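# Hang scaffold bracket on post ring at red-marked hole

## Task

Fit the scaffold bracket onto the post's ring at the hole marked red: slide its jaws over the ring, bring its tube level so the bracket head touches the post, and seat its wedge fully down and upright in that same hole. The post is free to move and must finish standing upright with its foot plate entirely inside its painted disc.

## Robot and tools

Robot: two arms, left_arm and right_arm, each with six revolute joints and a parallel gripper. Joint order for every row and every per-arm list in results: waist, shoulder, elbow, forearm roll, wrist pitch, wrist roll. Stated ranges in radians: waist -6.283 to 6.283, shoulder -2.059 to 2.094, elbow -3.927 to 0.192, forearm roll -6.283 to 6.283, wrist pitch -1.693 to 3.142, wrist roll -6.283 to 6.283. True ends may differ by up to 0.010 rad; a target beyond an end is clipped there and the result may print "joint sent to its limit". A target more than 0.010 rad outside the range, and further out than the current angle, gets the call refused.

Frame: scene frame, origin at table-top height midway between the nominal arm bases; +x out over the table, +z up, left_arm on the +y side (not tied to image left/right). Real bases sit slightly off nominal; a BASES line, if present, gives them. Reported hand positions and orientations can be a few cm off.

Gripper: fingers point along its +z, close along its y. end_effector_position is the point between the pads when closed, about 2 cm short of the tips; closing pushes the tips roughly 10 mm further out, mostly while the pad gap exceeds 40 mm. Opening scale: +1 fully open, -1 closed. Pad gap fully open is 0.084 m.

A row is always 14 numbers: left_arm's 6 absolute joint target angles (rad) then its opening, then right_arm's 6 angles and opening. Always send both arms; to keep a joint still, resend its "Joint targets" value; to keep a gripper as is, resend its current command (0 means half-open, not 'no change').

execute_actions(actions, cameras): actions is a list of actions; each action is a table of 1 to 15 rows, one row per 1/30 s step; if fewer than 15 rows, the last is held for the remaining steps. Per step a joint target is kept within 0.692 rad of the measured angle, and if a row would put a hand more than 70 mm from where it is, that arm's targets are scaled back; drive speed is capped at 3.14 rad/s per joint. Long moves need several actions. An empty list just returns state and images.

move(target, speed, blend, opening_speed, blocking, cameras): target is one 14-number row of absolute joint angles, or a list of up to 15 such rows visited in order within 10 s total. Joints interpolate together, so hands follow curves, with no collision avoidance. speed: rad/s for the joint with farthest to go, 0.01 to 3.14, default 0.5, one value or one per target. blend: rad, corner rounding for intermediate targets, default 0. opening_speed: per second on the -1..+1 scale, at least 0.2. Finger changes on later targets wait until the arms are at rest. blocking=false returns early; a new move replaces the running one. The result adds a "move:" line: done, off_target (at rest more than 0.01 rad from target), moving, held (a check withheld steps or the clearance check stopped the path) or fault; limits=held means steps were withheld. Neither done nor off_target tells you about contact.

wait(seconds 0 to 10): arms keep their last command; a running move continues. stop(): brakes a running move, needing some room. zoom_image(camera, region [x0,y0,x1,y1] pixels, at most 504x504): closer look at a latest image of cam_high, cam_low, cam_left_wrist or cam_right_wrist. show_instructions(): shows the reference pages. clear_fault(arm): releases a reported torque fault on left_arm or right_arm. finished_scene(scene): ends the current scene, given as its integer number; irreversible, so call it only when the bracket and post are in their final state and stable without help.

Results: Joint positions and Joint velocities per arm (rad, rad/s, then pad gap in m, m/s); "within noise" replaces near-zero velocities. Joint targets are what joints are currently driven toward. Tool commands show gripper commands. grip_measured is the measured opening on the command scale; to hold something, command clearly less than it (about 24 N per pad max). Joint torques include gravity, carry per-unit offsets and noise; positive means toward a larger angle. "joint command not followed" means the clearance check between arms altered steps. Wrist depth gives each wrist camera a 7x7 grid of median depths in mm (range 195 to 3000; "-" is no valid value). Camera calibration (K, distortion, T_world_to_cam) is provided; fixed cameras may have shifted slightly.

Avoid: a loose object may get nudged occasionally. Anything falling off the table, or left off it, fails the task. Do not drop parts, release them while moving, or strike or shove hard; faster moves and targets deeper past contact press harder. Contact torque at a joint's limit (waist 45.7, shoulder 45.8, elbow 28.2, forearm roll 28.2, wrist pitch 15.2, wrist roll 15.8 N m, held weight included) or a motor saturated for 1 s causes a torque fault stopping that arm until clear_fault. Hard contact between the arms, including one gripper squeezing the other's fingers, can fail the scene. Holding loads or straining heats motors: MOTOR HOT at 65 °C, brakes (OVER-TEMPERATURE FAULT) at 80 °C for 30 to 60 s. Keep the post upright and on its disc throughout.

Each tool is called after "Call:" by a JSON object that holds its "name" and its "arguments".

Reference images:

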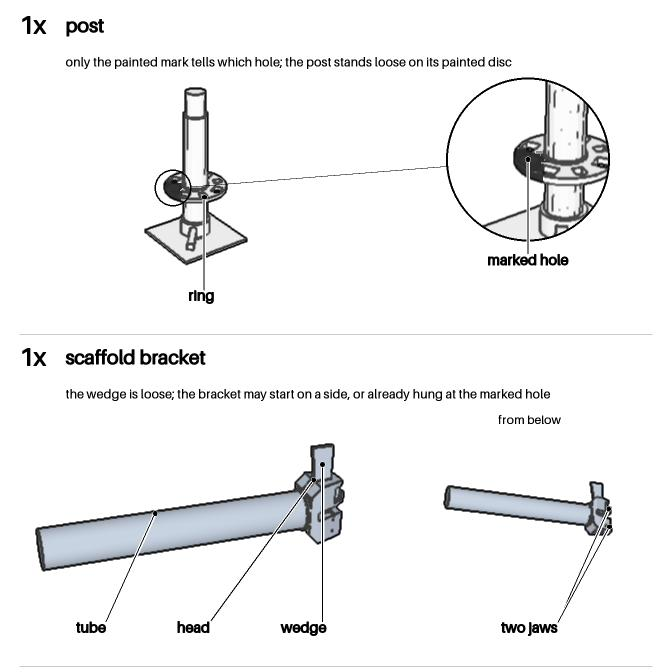

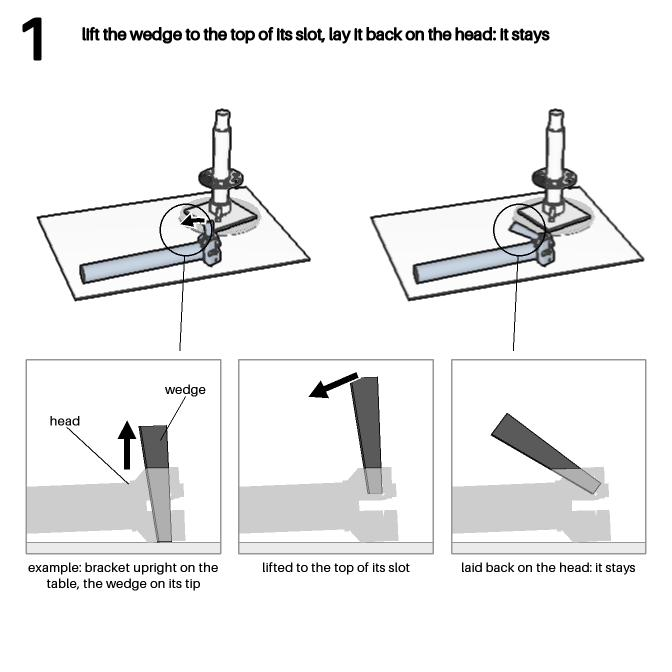

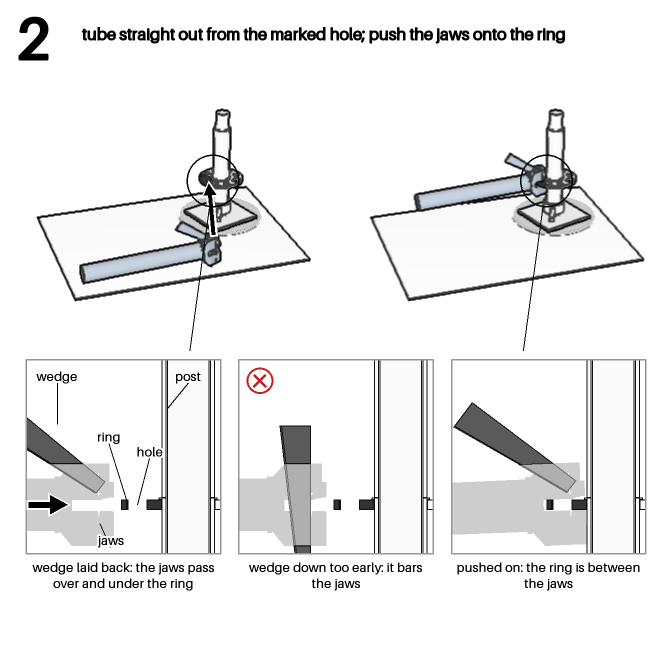

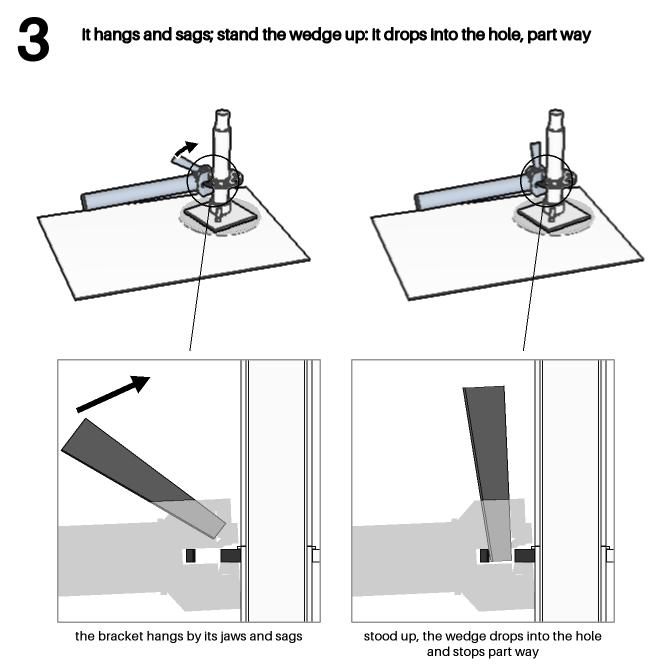

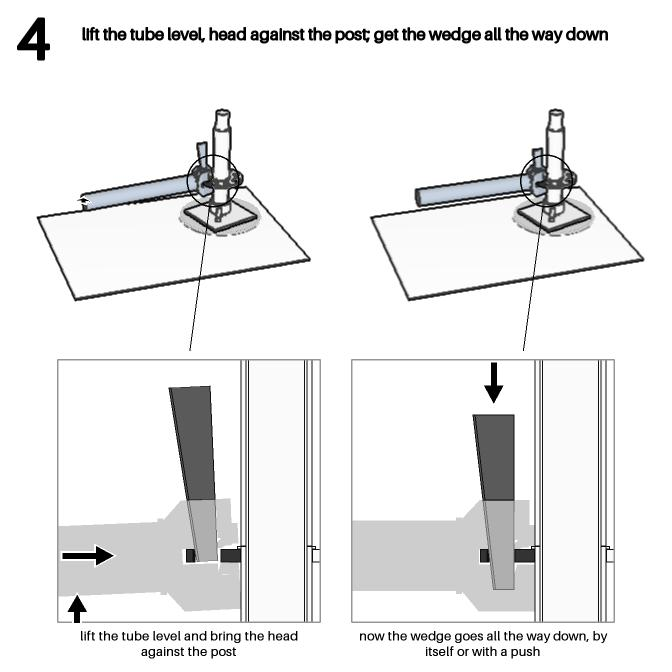

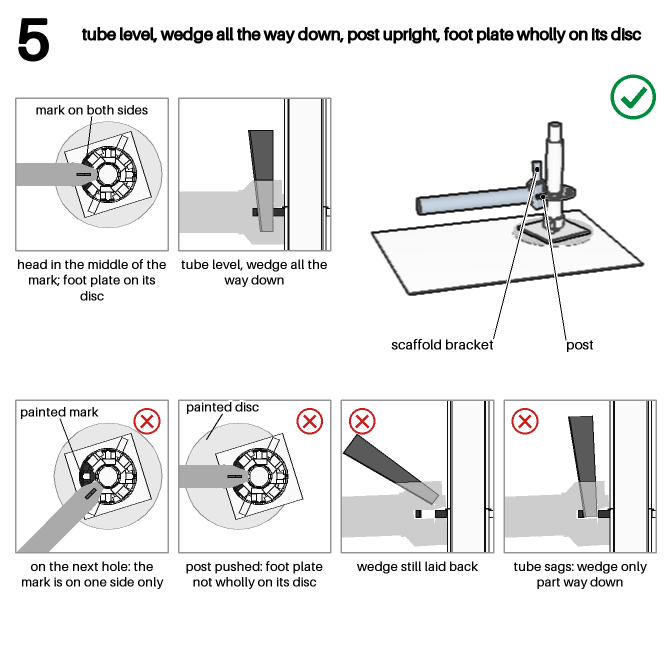

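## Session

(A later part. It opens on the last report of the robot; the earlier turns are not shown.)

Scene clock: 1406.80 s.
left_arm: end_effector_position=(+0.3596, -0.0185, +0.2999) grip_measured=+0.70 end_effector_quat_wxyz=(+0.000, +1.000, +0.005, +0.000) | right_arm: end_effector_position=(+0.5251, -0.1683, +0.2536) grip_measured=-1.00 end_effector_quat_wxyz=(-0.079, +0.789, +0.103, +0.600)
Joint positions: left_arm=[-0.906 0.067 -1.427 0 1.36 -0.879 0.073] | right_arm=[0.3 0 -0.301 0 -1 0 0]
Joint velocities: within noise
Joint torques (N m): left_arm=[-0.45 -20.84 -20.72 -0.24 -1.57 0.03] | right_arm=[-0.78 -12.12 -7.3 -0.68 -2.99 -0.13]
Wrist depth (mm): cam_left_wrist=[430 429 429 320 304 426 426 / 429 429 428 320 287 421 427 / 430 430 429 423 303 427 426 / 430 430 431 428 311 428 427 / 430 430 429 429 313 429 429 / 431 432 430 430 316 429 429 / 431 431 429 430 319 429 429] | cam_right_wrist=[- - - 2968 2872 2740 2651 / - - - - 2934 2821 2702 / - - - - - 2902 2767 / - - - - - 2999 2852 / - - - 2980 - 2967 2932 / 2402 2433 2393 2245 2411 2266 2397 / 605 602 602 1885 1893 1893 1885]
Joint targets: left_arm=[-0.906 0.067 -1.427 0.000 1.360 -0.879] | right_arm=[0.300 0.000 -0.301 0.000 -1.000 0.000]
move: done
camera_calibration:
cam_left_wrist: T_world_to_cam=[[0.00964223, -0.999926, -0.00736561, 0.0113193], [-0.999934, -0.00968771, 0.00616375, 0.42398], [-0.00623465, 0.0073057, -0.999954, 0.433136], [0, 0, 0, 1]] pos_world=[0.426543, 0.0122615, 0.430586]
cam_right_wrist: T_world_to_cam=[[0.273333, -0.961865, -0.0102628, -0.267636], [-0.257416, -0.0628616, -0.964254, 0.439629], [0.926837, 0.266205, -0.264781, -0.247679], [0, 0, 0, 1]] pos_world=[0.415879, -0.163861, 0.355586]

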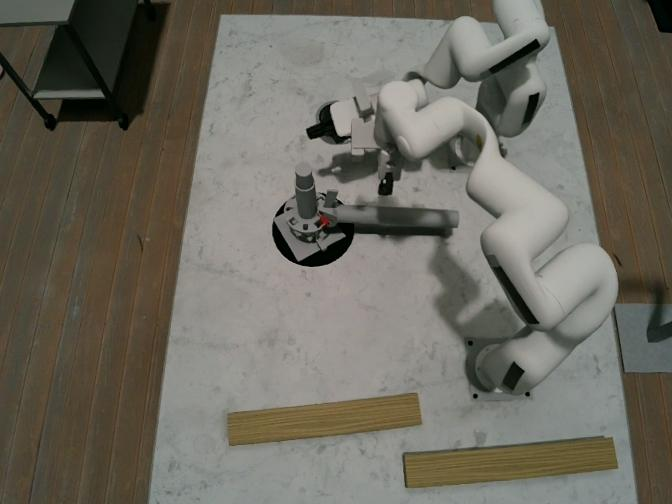

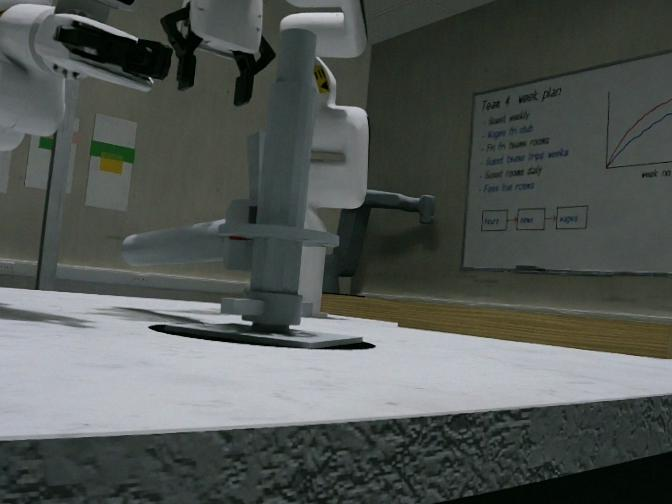

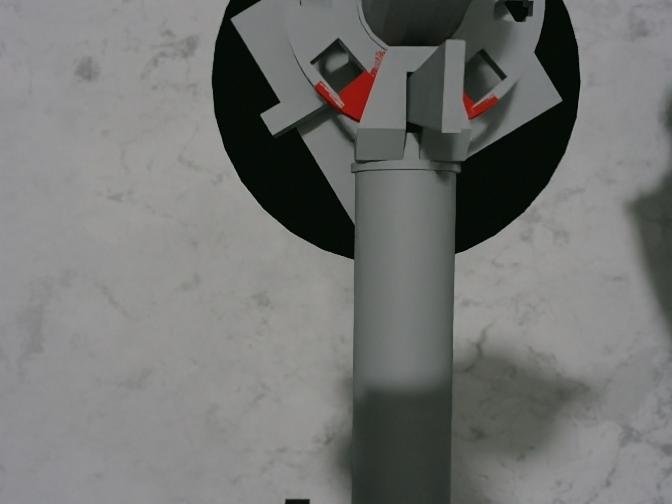

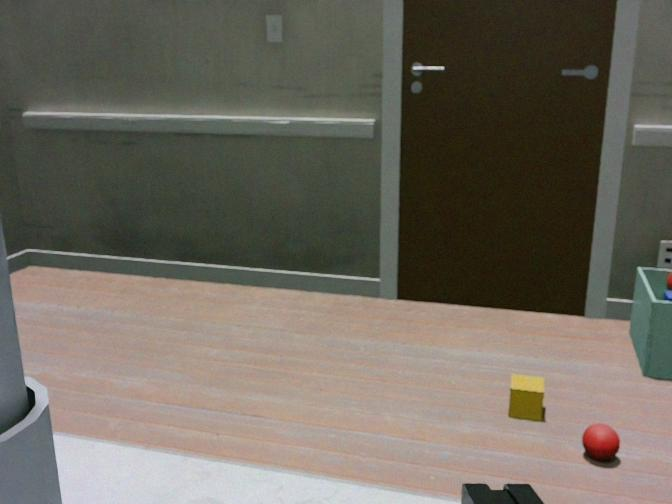

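Call:
{"name": "move", "arguments": {"target": [[-1.101,-0.045,-0.8865,0,0.9315,-1.074,0.7,0.3,0.0,-0.301,0,-1.0,0,-1],[-1.101,0.0946,-0.8025,0,0.708,-1.074,0.7,0.3,0.0,-0.301,0,-1.0,0,-1],[-1.101,0.0946,-0.8025,0,0.708,-1.074,-0.6,0.3,0.0,-0.301,0,-1.0,0,-1]], "speed": [0.4,0.15,0.1], "opening_speed": 0.5}}

Call:
{"name": "zoom_image", "arguments": {"camera": "cam_low", "region": [90, 60, 390, 360]}}

Call:
{"name": "zoom_image", "arguments": {"camera": "cam_high", "region": [250, 150, 400, 280]}}

Scene clock: 1425.97 s.
left_arm: end_effector_position=(+0.2495, -0.0197, +0.0839) grip_measured=+0.09 end_effector_quat_wxyz=(+0.000, +1.000, +0.005, +0.000) end_effector_velocity=(+0.000, +0.000, +0.000) end_effector_angular_velocity=(+0.001, -0.001, +0.004) | right_arm: end_effector_position=(+0.5251, -0.1683, +0.2536) grip_measured=-1.00 end_effector_quat_wxyz=(-0.079, +0.789, +0.103, +0.600)
Joint positions: left_arm=[-1.101 0.095 -0.802 0 0.708 -1.074 0.048] | right_arm=[0.3 0 -0.301 0 -1 0 0]
Joint velocities: left_arm=[0 0 0.001 0.001 -0.001 -0.005 0] | right_arm=[within noise]
Joint torques (N m): left_arm=[-0.07 -19.89 -18.32 -0.26 -1.69 0.09] | right_arm=[-0.22 -11.61 -7.22 -0.08 -2.86 -0.1]
Wrist depth (mm): cam_left_wrist=[213 213 - - - - - / 213 213 - - - - - / 213 213 - - - - - / 214 213 - - - - - / 214 214 213 - - - - / 214 214 214 - - - - / 214 214 214 - - - 212] | cam_right_wrist=[- - - 2966 2831 2753 2663 / - - - - 2915 2857 2691 / - - - - - 2945 2793 / - - - - - 2978 2870 / - - - 2986 2971 - 2936 / 2435 2432 2409 2258 2411 2275 2400 / 602 604 602 1894 1893 1905 1910]
Joint targets: left_arm=[-1.101 0.095 -0.802 0.000 0.708 -1.074] | right_arm=[0.300 0.000 -0.301 0.000 -1.000 0.000]
move: done
camera_calibration:
cam_left_wrist: T_world_to_cam=[[0.00953931, -0.999927, -0.00746497, 0.00964317], [-0.999935, -0.00958541, 0.00616351, 0.315206], [-0.00623462, 0.00740569, -0.999953, 0.216366], [0, 0, 0, 1]] pos_world=[0.316443, 0.0110615, 0.214486]
cam_right_wrist: T_world_to_cam=[[0.273244, -0.96189, -0.0102364, -0.267737], [-0.257421, -0.0628643, -0.964252, 0.439649], [0.926861, 0.266112, -0.264789, -0.247768], [0, 0, 0, 1]] pos_world=[0.415979, -0.163961, 0.355586]

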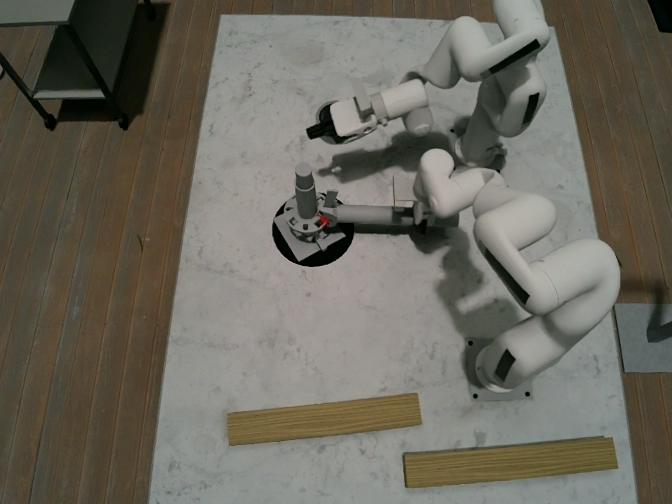

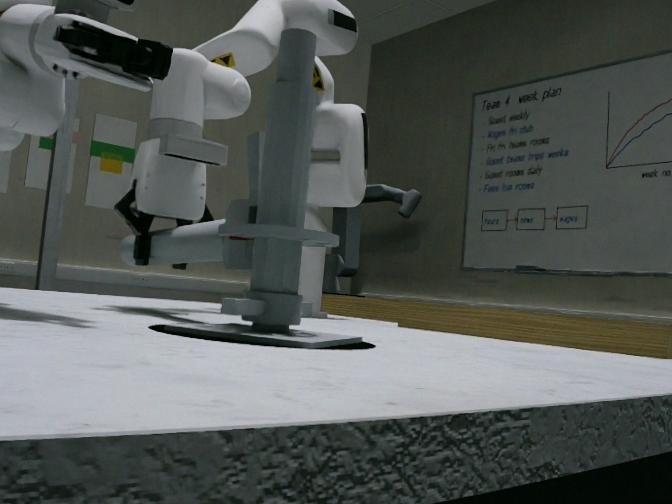

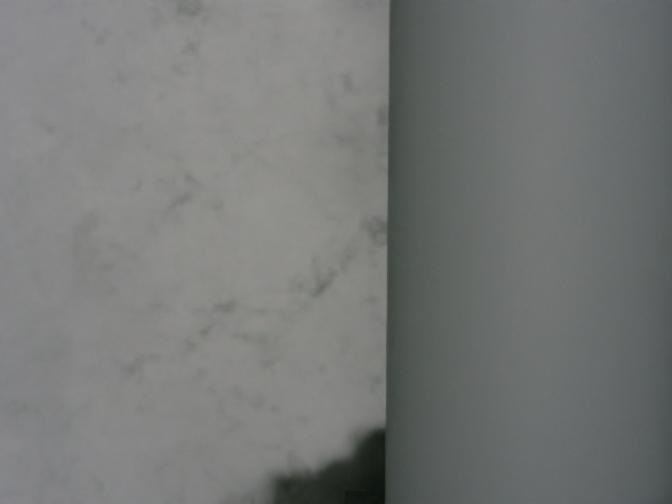

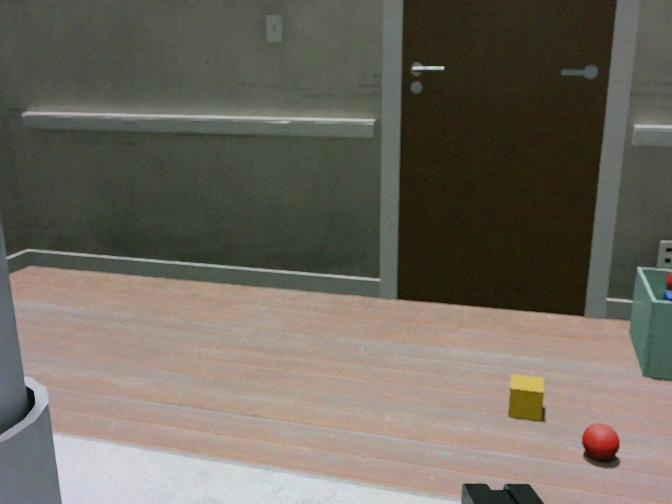

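Scaled by 1.680 from the camera's 672x504 image, which has a finer 960x720 frame.

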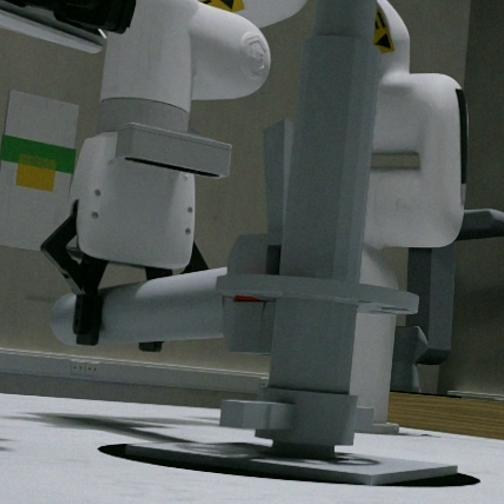

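Scaled by 3.360 from the camera's 672x504 image, which has a finer 960x720 frame.

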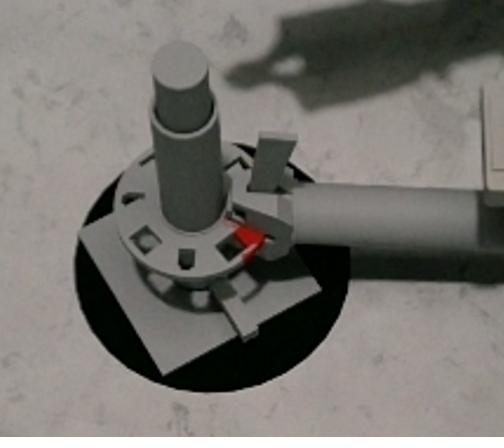

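Call:
{"name": "move", "arguments": {"target": [-1.101,0.0545,-0.8184,0,0.764,-1.074,-0.6,0.3,0.0,-0.301,0,-1.0,0,-1], "speed": 0.04, "cameras": ["cam_low"]}}

Call:
{"name": "zoom_image", "arguments": {"camera": "cam_low", "region": [90, 60, 390, 360]}}

Scene clock: 1435.63 s.
left_arm: end_effector_position=(+0.2496, -0.0197, +0.1029) grip_measured=+0.09 end_effector_quat_wxyz=(+0.000, +1.000, +0.005, +0.000) | right_arm: end_effector_position=(+0.5251, -0.1683, +0.2536) grip_measured=-1.00 end_effector_quat_wxyz=(-0.079, +0.789, +0.103, +0.600)
Joint positions: left_arm=[-1.101 0.055 -0.818 0 0.764 -1.074 0.048] | right_arm=[0.3 0 -0.301 0 -1 0 0]
Joint velocities: within noise
Joint torques (N m): left_arm=[0.47 -23.5 -22.79 0.38 -1.66 0.21] | right_arm=[-0.15 -11.75 -7.13 -0.02 -2.83 -0.13]
Wrist depth (mm): cam_left_wrist=[232 231 231 - - - 230 / 232 232 232 - - - 230 / 232 232 232 - - - 230 / 232 232 232 - - - 231 / 233 232 232 - - - 231 / 233 232 232 - - - 231 / 233 233 - - - - 231] | cam_right_wrist=[- - - 2979 2828 2741 2664 / - - - - 2903 2831 2718 / - - - - - 2907 2781 / - - - - - 2980 2877 / - - - - 2984 - 2917 / 2405 2408 2416 2268 2387 2228 2422 / 602 604 603 1900 1908 1890 1882]
Joint targets: left_arm=[-1.101 0.054 -0.818 0.000 0.764 -1.074] | right_arm=[0.300 0.000 -0.301 0.000 -1.000 0.000]
move: done
Images, in order (width x height): cam_low 672x504.

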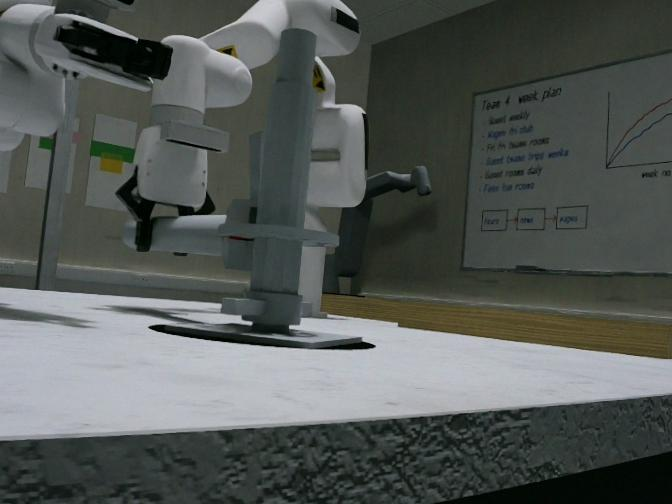

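Scaled by 1.680 from the camera's 672x504 image, which has a finer 960x720 frame.

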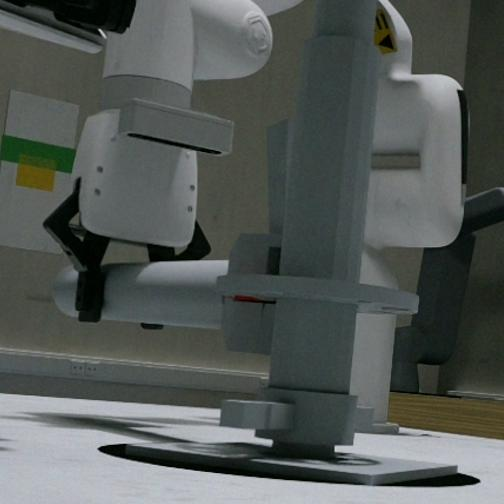

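Call:
{"name": "move", "arguments": {"target": [[-1.101,0.0545,-0.8184,0,0.764,-1.074,-0.6,0.604,-0.403,-0.638,0,0.341,0,-1],[-1.101,0.0545,-0.8184,0,0.764,-1.074,-0.6,0.604,-0.329,-0.552,0,0.181,0,-1]], "speed": [0.5,0.1]}}

Call:
{"name": "zoom_image", "arguments": {"camera": "cam_low", "region": [190, 60, 340, 260]}}

Call:
{"name": "zoom_image", "arguments": {"camera": "cam_high", "region": [250, 130, 400, 260]}}

Scene clock: 1456.57 s.
left_arm: end_effector_position=(+0.2496, -0.0197, +0.1029) grip_measured=+0.09 end_effector_quat_wxyz=(+0.000, +1.000, +0.005, +0.000) | right_arm: end_effector_position=(+0.4660, -0.0316, +0.2520) grip_measured=-1.00 end_effector_quat_wxyz=(-0.095, +0.902, +0.262, +0.329)
Joint positions: left_arm=[-1.101 0.054 -0.818 0 0.764 -1.074 0.048] | right_arm=[0.604 -0.329 -0.552 0 0.181 0 0]
Joint velocities: within noise
Joint torques (N m): left_arm=[0.02 -23.03 -22.12 -0.47 -2.03 0.11] | right_arm=[0.01 -10.31 -11.05 -0.27 -3.43 -0.07]
Wrist depth (mm): cam_left_wrist=[232 232 231 - - - 230 / 232 232 232 - - - 230 / 232 232 232 - - - 231 / 232 232 232 - - - 230 / 233 233 232 - - - 231 / 233 233 232 - - - 231 / 233 233 - - - - 231] | cam_right_wrist=[691 690 686 2087 2074 2053 2058 / 606 623 622 619 - - - / 554 553 552 550 - - - / 511 510 510 507 - - - / 473 474 473 471 - - - / 442 431 440 440 - - 426 / 405 405 404 403 292 213 297]
Joint targets: left_arm=[-1.101 0.054 -0.818 0.000 0.764 -1.074] | right_arm=[0.604 -0.329 -0.552 0.000 0.181 0.000]
move: done
camera_calibration:
cam_left_wrist: T_world_to_cam=[[0.00953931, -0.999927, -0.00746497, 0.00978576], [-0.999935, -0.00958541, 0.00616351, 0.315089], [-0.00623462, 0.00740569, -0.999953, 0.235466], [0, 0, 0, 1]] pos_world=[0.316443, 0.0110615, 0.233586]
cam_right_wrist: T_world_to_cam=[[0.541305, -0.840639, -0.0177377, -0.239221], [-0.648292, -0.403829, -0.645476, 0.522434], [0.53545, 0.360899, -0.763574, 0.0813361], [0, 0, 0, 1]] pos_world=[0.42463, -0.0194787, 0.395082]

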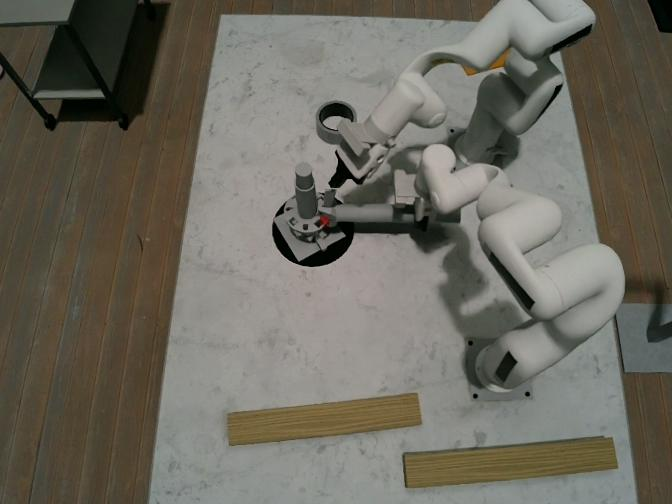

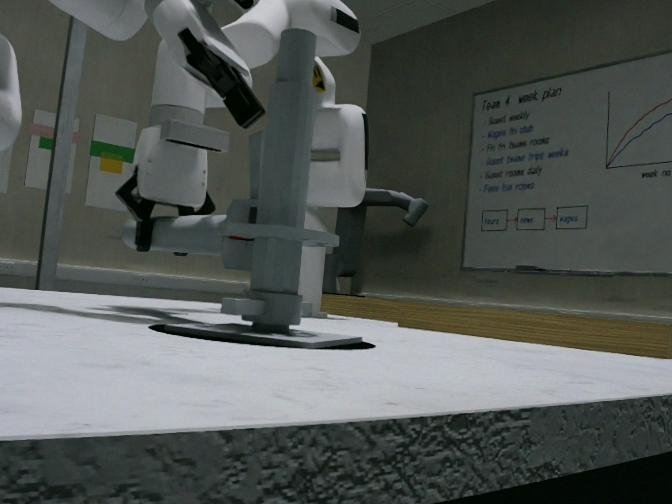

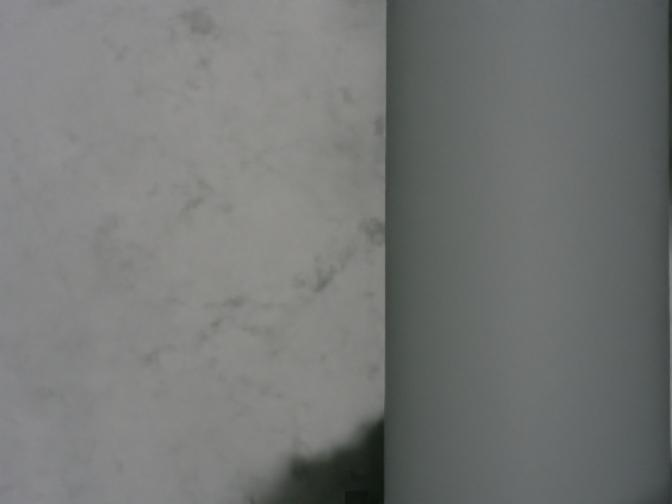

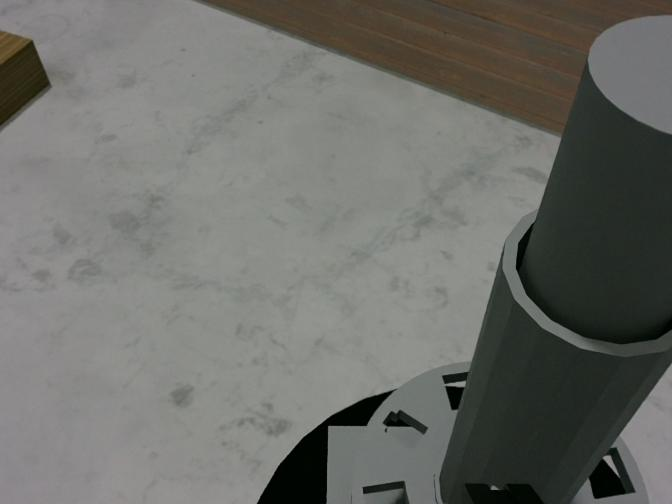

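Scaled by 2.520 from the camera's 672x504 image, which has a finer 960x720 frame.

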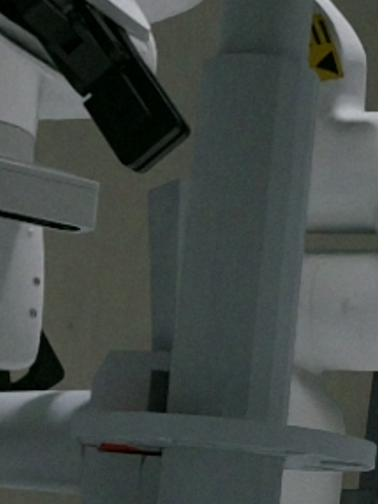

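Scaled by 3.360 from the camera's 672x504 image, which has a finer 960x720 frame.

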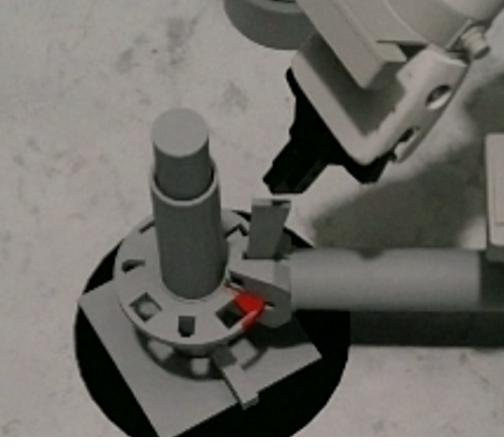

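Call:
{"name": "move", "arguments": {"target": [-1.101,0.0545,-0.8184,0,0.764,-1.074,-0.6,0.604,-0.297,-0.5315,0,0.1285,0,-1], "speed": 0.04, "cameras": ["cam_low","cam_high"]}}

Call:
{"name": "zoom_image", "arguments": {"camera": "cam_low", "region": [190, 60, 340, 260]}}

Call:
{"name": "zoom_image", "arguments": {"camera": "cam_high", "region": [250, 130, 400, 260]}}

Scene clock: 1467.60 s.
left_arm: end_effector_position=(+0.2496, -0.0197, +0.1029) grip_measured=+0.09 end_effector_quat_wxyz=(+0.000, +1.000, +0.005, +0.000) | right_arm: end_effector_position=(+0.4664, -0.0313, +0.2370) grip_measured=-1.00 end_effector_quat_wxyz=(-0.095, +0.902, +0.262, +0.329)
Joint positions: left_arm=[-1.101 0.055 -0.818 0 0.764 -1.074 0.048] | right_arm=[0.604 -0.297 -0.532 0 0.129 0 0]
Joint velocities: within noise
Joint torques (N m): left_arm=[-0.01 -23.24 -22.15 0.02 -1.94 0.19] | right_arm=[-0.55 -9.87 -10.24 -0.16 -3.16 -0.12]
Wrist depth (mm): cam_left_wrist=[232 231 232 - - - 230 / 232 232 232 - - - 230 / 232 232 232 - - - 230 / 233 232 232 - - - 230 / 233 232 232 - - - 231 / 233 233 232 - - - 231 / 233 233 - - - - 231] | cam_right_wrist=[664 663 662 - - 1977 - / 597 598 596 596 - - - / 532 532 531 531 - - - / 492 491 490 489 - - - / 456 454 454 453 - - - / 425 416 423 422 - - 410 / 390 389 388 282 - 210 281]
Joint targets: left_arm=[-1.101 0.054 -0.818 0.000 0.764 -1.074] | right_arm=[0.604 -0.297 -0.532 0.000 0.129 0.000]
move: done
Images, in order (width x height): cam_high 672x504, cam_low 672x504.

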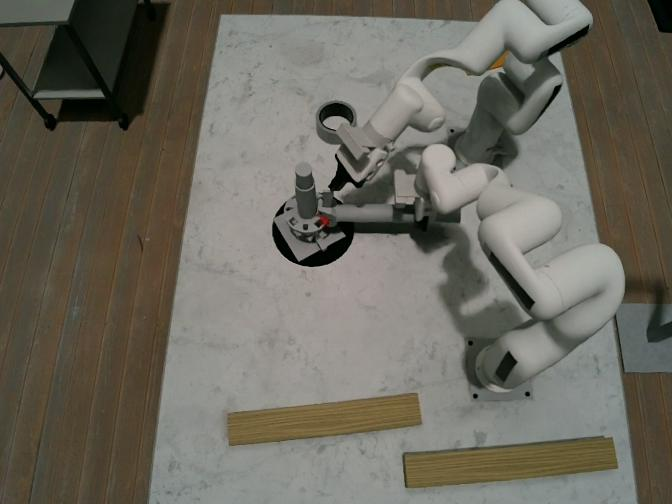

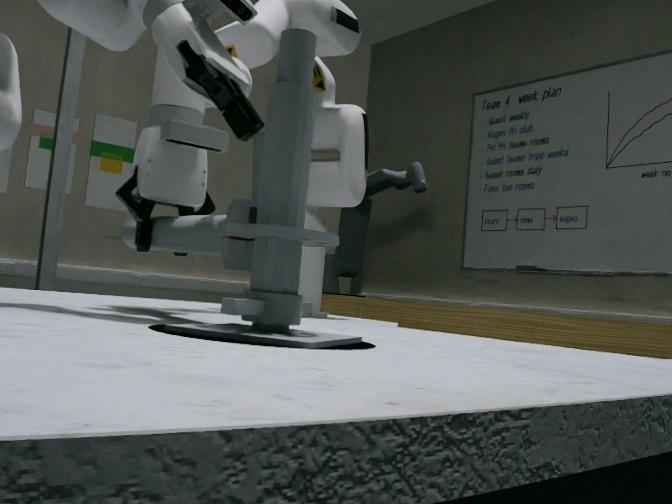

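Scaled by 2.520 from the camera's 672x504 image, which has a finer 960x720 frame.

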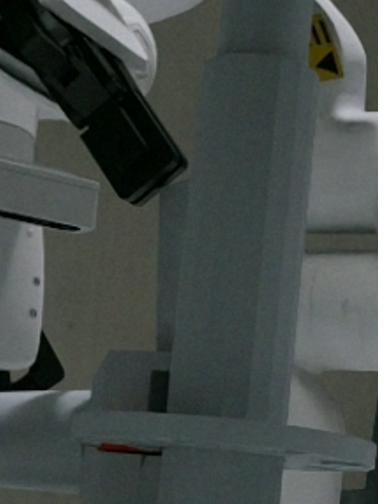

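Scaled by 3.360 from the camera's 672x504 image, which has a finer 960x720 frame.

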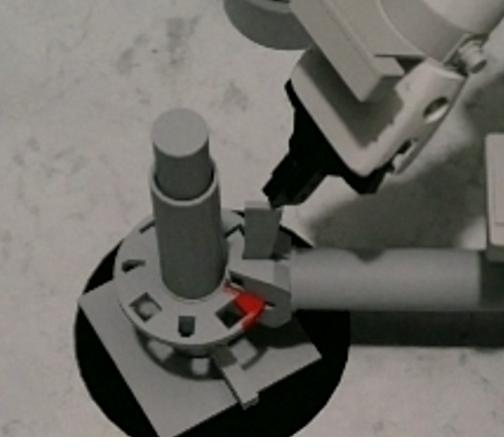

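Call:
{"name": "move", "arguments": {"target": [[-1.101,0.0545,-0.8184,0,0.764,-1.074,-0.6,0.604,-0.335,-0.556,0,0.191,0,-1],[-1.101,0.0545,-0.8184,0,0.764,-1.074,-0.6,0.621,-0.291,-0.58,0,0.171,0,-1],[-1.101,0.0545,-0.8184,0,0.764,-1.074,-0.6,0.621,-0.261,-0.5585,0,0.1195,0,-1]], "speed": [0.15,0.1,0.04], "cameras": ["cam_low","cam_high","cam_right_wrist"]}}

Call:
{"name": "zoom_image", "arguments": {"camera": "cam_low", "region": [190, 60, 340, 260]}}

Call:
{"name": "zoom_image", "arguments": {"camera": "cam_high", "region": [250, 130, 400, 260]}}

Scene clock: 1480.30 s.
left_arm: end_effector_position=(+0.2496, -0.0197, +0.1029) grip_measured=+0.09 end_effector_quat_wxyz=(+0.000, +1.000, +0.005, +0.000) | right_arm: end_effector_position=(+0.4693, -0.0194, +0.2355) grip_measured=-1.00 end_effector_quat_wxyz=(-0.098, +0.900, +0.269, +0.329)
Joint positions: left_arm=[-1.101 0.055 -0.818 0 0.764 -1.074 0.048] | right_arm=[0.621 -0.261 -0.559 0 0.119 0 0]
Joint velocities: within noise
Joint torques (N m): left_arm=[-5.93 -22.2 -17.76 -3.1 -0.19 0.03] | right_arm=[-1.48 5.12 2.43 -0.23 6.67 -0.16]
Wrist depth (mm): cam_left_wrist=[232 232 232 - - - 231 / 232 232 232 - - - 230 / 233 232 232 - - - 231 / 233 232 232 - - - 231 / 233 233 233 - - - 231 / 233 233 232 - - - 231 / 233 233 - - - - 231] | cam_right_wrist=[667 667 665 662 - 1996 1975 / 586 603 600 582 - - - / 535 534 533 531 - - - / 494 492 491 490 - - - / 456 456 456 455 - - - / 426 416 424 423 295 - - / 390 390 389 396 277 207 -]
Joint targets: left_arm=[-1.101 0.054 -0.818 0.000 0.764 -1.074] | right_arm=[0.621 -0.261 -0.558 0.000 0.119 0.000]
move: done
camera_calibration:
cam_right_wrist: T_world_to_cam=[[0.555564, -0.831285, -0.0177046, -0.237573], [-0.640882, -0.414554, -0.646077, 0.515368], [0.529734, 0.370284, -0.763067, 0.0652946], [0, 0, 0, 1]] pos_world=[0.427688, -0.00802072, 0.378585]
Images, in order (width x height): cam_high 672x504, cam_low 672x504, cam_right_wrist 672x504.

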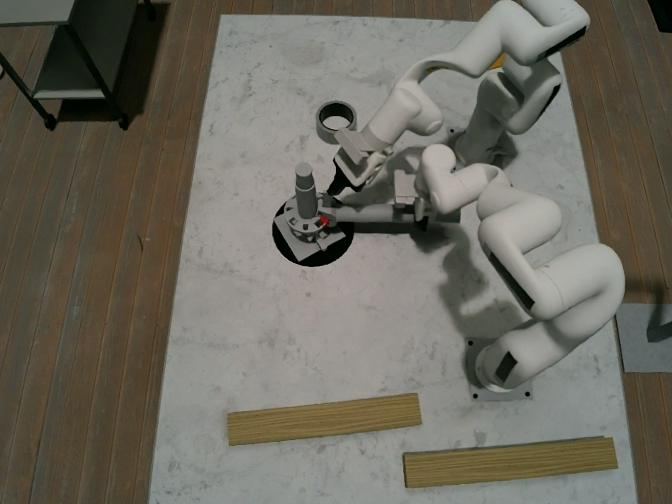

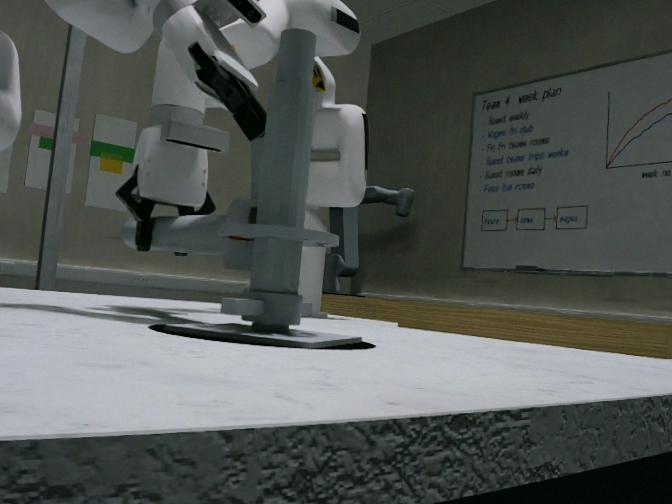

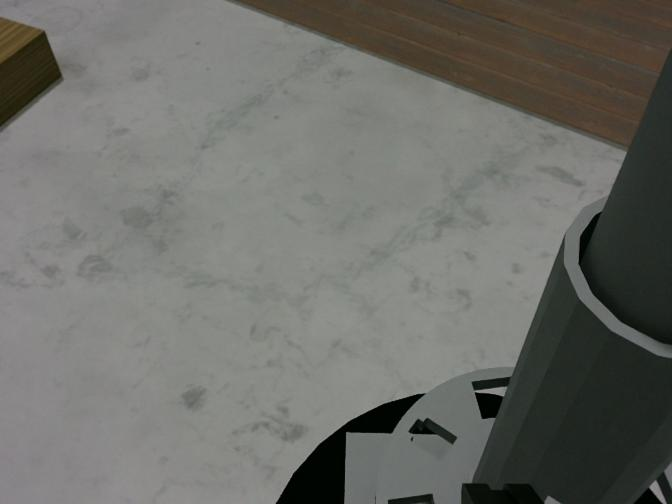

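Scaled by 2.520 from the camera's 672x504 image, which has a finer 960x720 frame.

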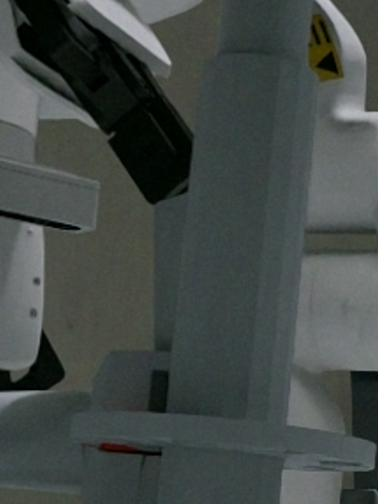

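Scaled by 3.360 from the camera's 672x504 image, which has a finer 960x720 frame.

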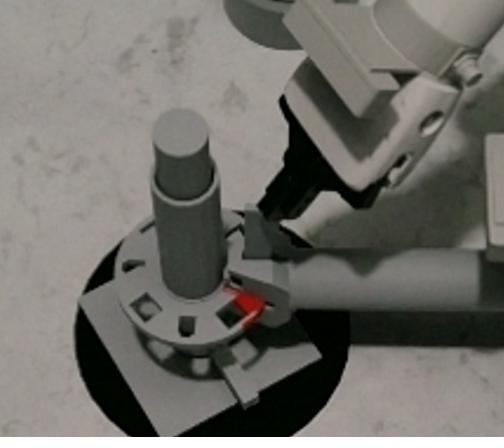

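Call:
{"name": "move", "arguments": {"target": [[-1.101,0.0545,-0.8184,0,0.764,-1.074,-0.6,0.621,-0.267,-0.563,0,0.13,0,-1],[-1.096,0.054,-0.8313,0,0.777,-1.069,-0.6,0.621,-0.267,-0.563,0,0.13,0,-1],[-1.096,0.054,-0.8313,0,0.777,-1.069,-0.6,0.621,-0.258,-0.557,0,0.115,0,-1]], "speed": 0.03, "cameras": ["cam_low","cam_high"]}}

Call:
{"name": "zoom_image", "arguments": {"camera": "cam_low", "region": [190, 60, 340, 260]}}

Scene clock: 1510.30 s.
left_arm: end_effector_position=(+0.2527, -0.0209, +0.1070) grip_measured=+0.09 end_effector_quat_wxyz=(+0.000, +1.000, +0.005, +0.000) | right_arm: end_effector_position=(+0.4692, -0.0194, +0.2339) grip_measured=-1.00 end_effector_quat_wxyz=(-0.098, +0.900, +0.269, +0.329)
Joint positions: left_arm=[-1.096 0.054 -0.831 0 0.777 -1.069 0.048] | right_arm=[0.621 -0.258 -0.557 0 0.115 0 0]
Joint velocities: within noise
Joint torques (N m): left_arm=[3.27 -24.76 -25.65 1.95 -2.89 0.75] | right_arm=[0.16 -10.53 -10.3 -0.2 -2.88 -0.15]
Wrist depth (mm): cam_left_wrist=[236 235 235 - - - 234 / 236 236 235 - - - 234 / 236 236 236 - - - 234 / 236 236 236 - - - 235 / 237 237 236 - - - 235 / 237 236 - - - - 235 / 237 237 - - - - 235] | cam_right_wrist=[636 656 655 654 - - 1962 / 578 595 592 591 - - - / 529 528 526 525 - - - / 488 487 486 484 - - - / 453 452 450 449 - - - / 421 412 420 418 291 - - / 387 386 385 393 274 207 278]
Joint targets: left_arm=[-1.096 0.054 -0.831 0.000 0.777 -1.069] | right_arm=[0.621 -0.258 -0.557 0.000 0.115 0.000]
move: done
Images, in order (width x height): cam_high 672x504, cam_low 672x504.

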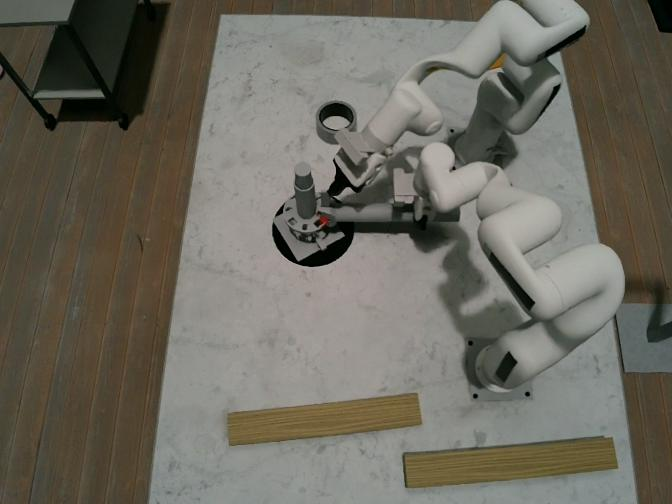

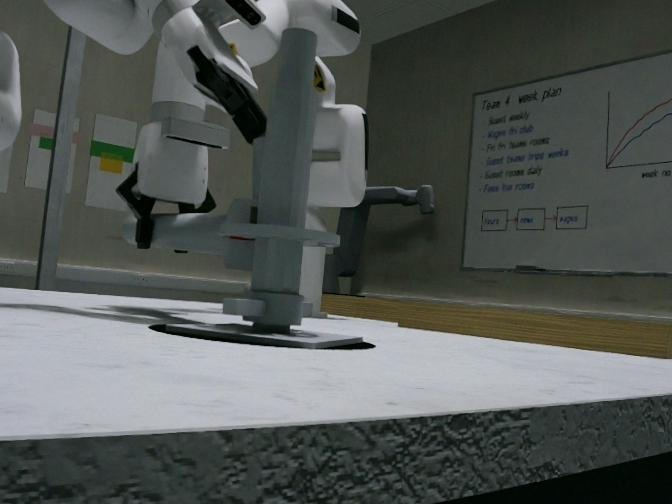

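Scaled by 2.520 from the camera's 672x504 image, which has a finer 960x720 frame.

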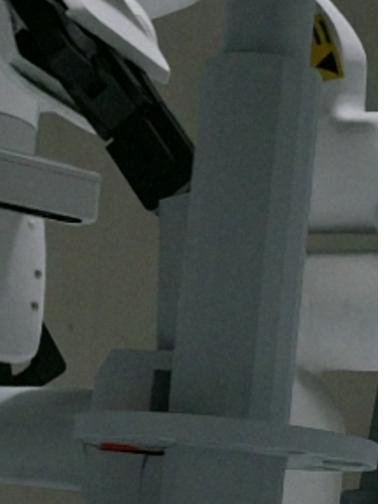

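Call:
{"name": "move", "arguments": {"target": [-1.096,0.054,-0.8313,0,0.777,-1.069,-0.6,0.621,-0.238,-0.5465,0,0.085,0,-1], "speed": 0.03, "cameras": ["cam_low","cam_high"]}}

Call:
{"name": "zoom_image", "arguments": {"camera": "cam_low", "region": [190, 60, 340, 260]}}

Scene clock: 1514.60 s.
left_arm: end_effector_position=(+0.2527, -0.0209, +0.1070) grip_measured=+0.09 end_effector_quat_wxyz=(+0.000, +1.000, +0.005, +0.000) | right_arm: end_effector_position=(+0.4693, -0.0193, +0.2250) grip_measured=-1.00 end_effector_quat_wxyz=(-0.098, +0.900, +0.269, +0.328)
Joint positions: left_arm=[-1.096 0.054 -0.831 0 0.777 -1.069 0.048] | right_arm=[0.621 -0.238 -0.547 0 0.085 0 0]
Joint velocities: within noise
Joint torques (N m): left_arm=[-0.67 -22.87 -20.87 -0.96 -1.6 -0.17] | right_arm=[-4.34 -9.46 -9.13 0.25 -2.44 -0.16]
Wrist depth (mm): cam_left_wrist=[236 236 235 - - - 234 / 236 236 236 - - - 234 / 236 236 236 - - - 235 / 236 236 236 - - - 235 / 237 237 236 - - - 235 / 237 237 236 - - - 235 / 237 237 - - - - 235] | cam_right_wrist=[622 642 639 637 - - 2018 / 577 581 578 576 - - - / 516 515 514 513 - - - / 476 474 474 473 - - - / 441 441 439 439 - - - / 411 410 409 409 283 - - / 378 377 376 383 266 - -]
Joint targets: left_arm=[-1.096 0.054 -0.831 0.000 0.777 -1.069] | right_arm=[0.621 -0.238 -0.546 0.000 0.085 0.000]
move: done
Images, in order (width x height): cam_high 672x504, cam_low 672x504.

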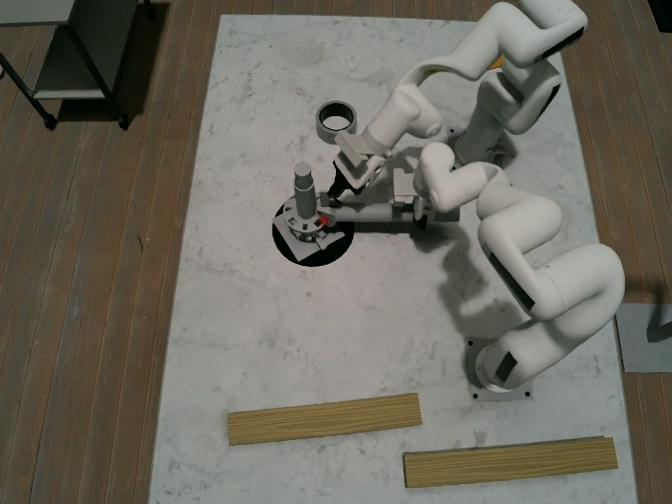

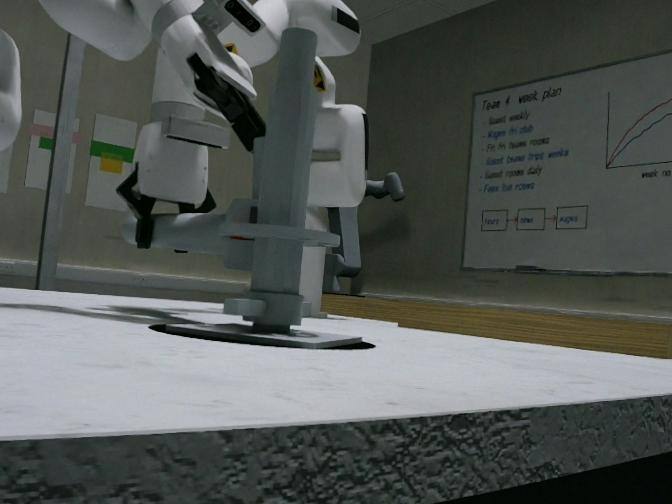

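Scaled by 2.520 from the camera's 672x504 image, which has a finer 960x720 frame.

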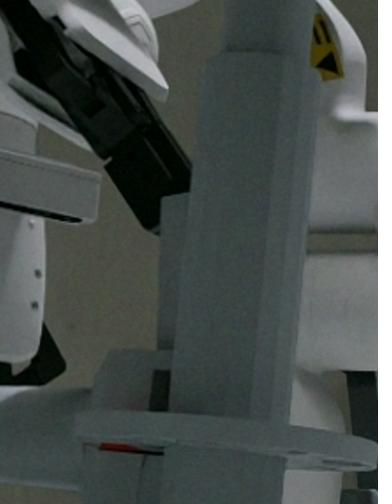

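Call:
{"name": "zoom_image", "arguments": {"camera": "cam_high", "region": [300, 160, 370, 230]}}

Call:
{"name": "zoom_image", "arguments": {"camera": "cam_low", "region": [220, 110, 290, 180]}}

Scaled by 7.200 from the camera's 672x504 image, which has a finer 960x720 frame.

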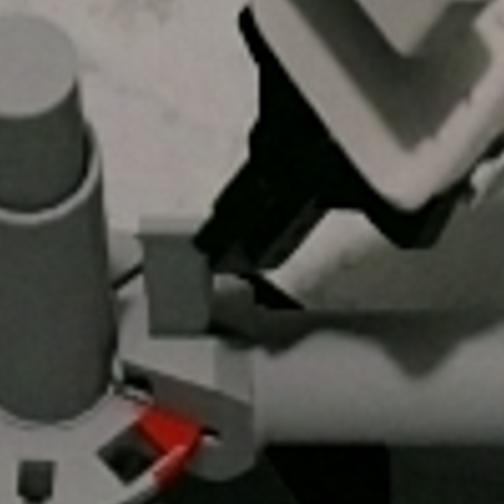

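Scaled by 7.200 from the camera's 672x504 image, which has a finer 960x720 frame.

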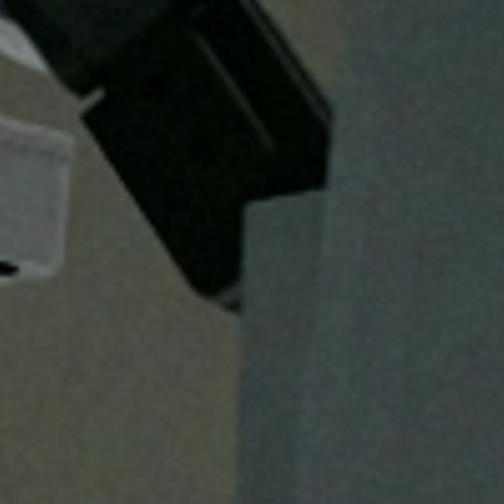

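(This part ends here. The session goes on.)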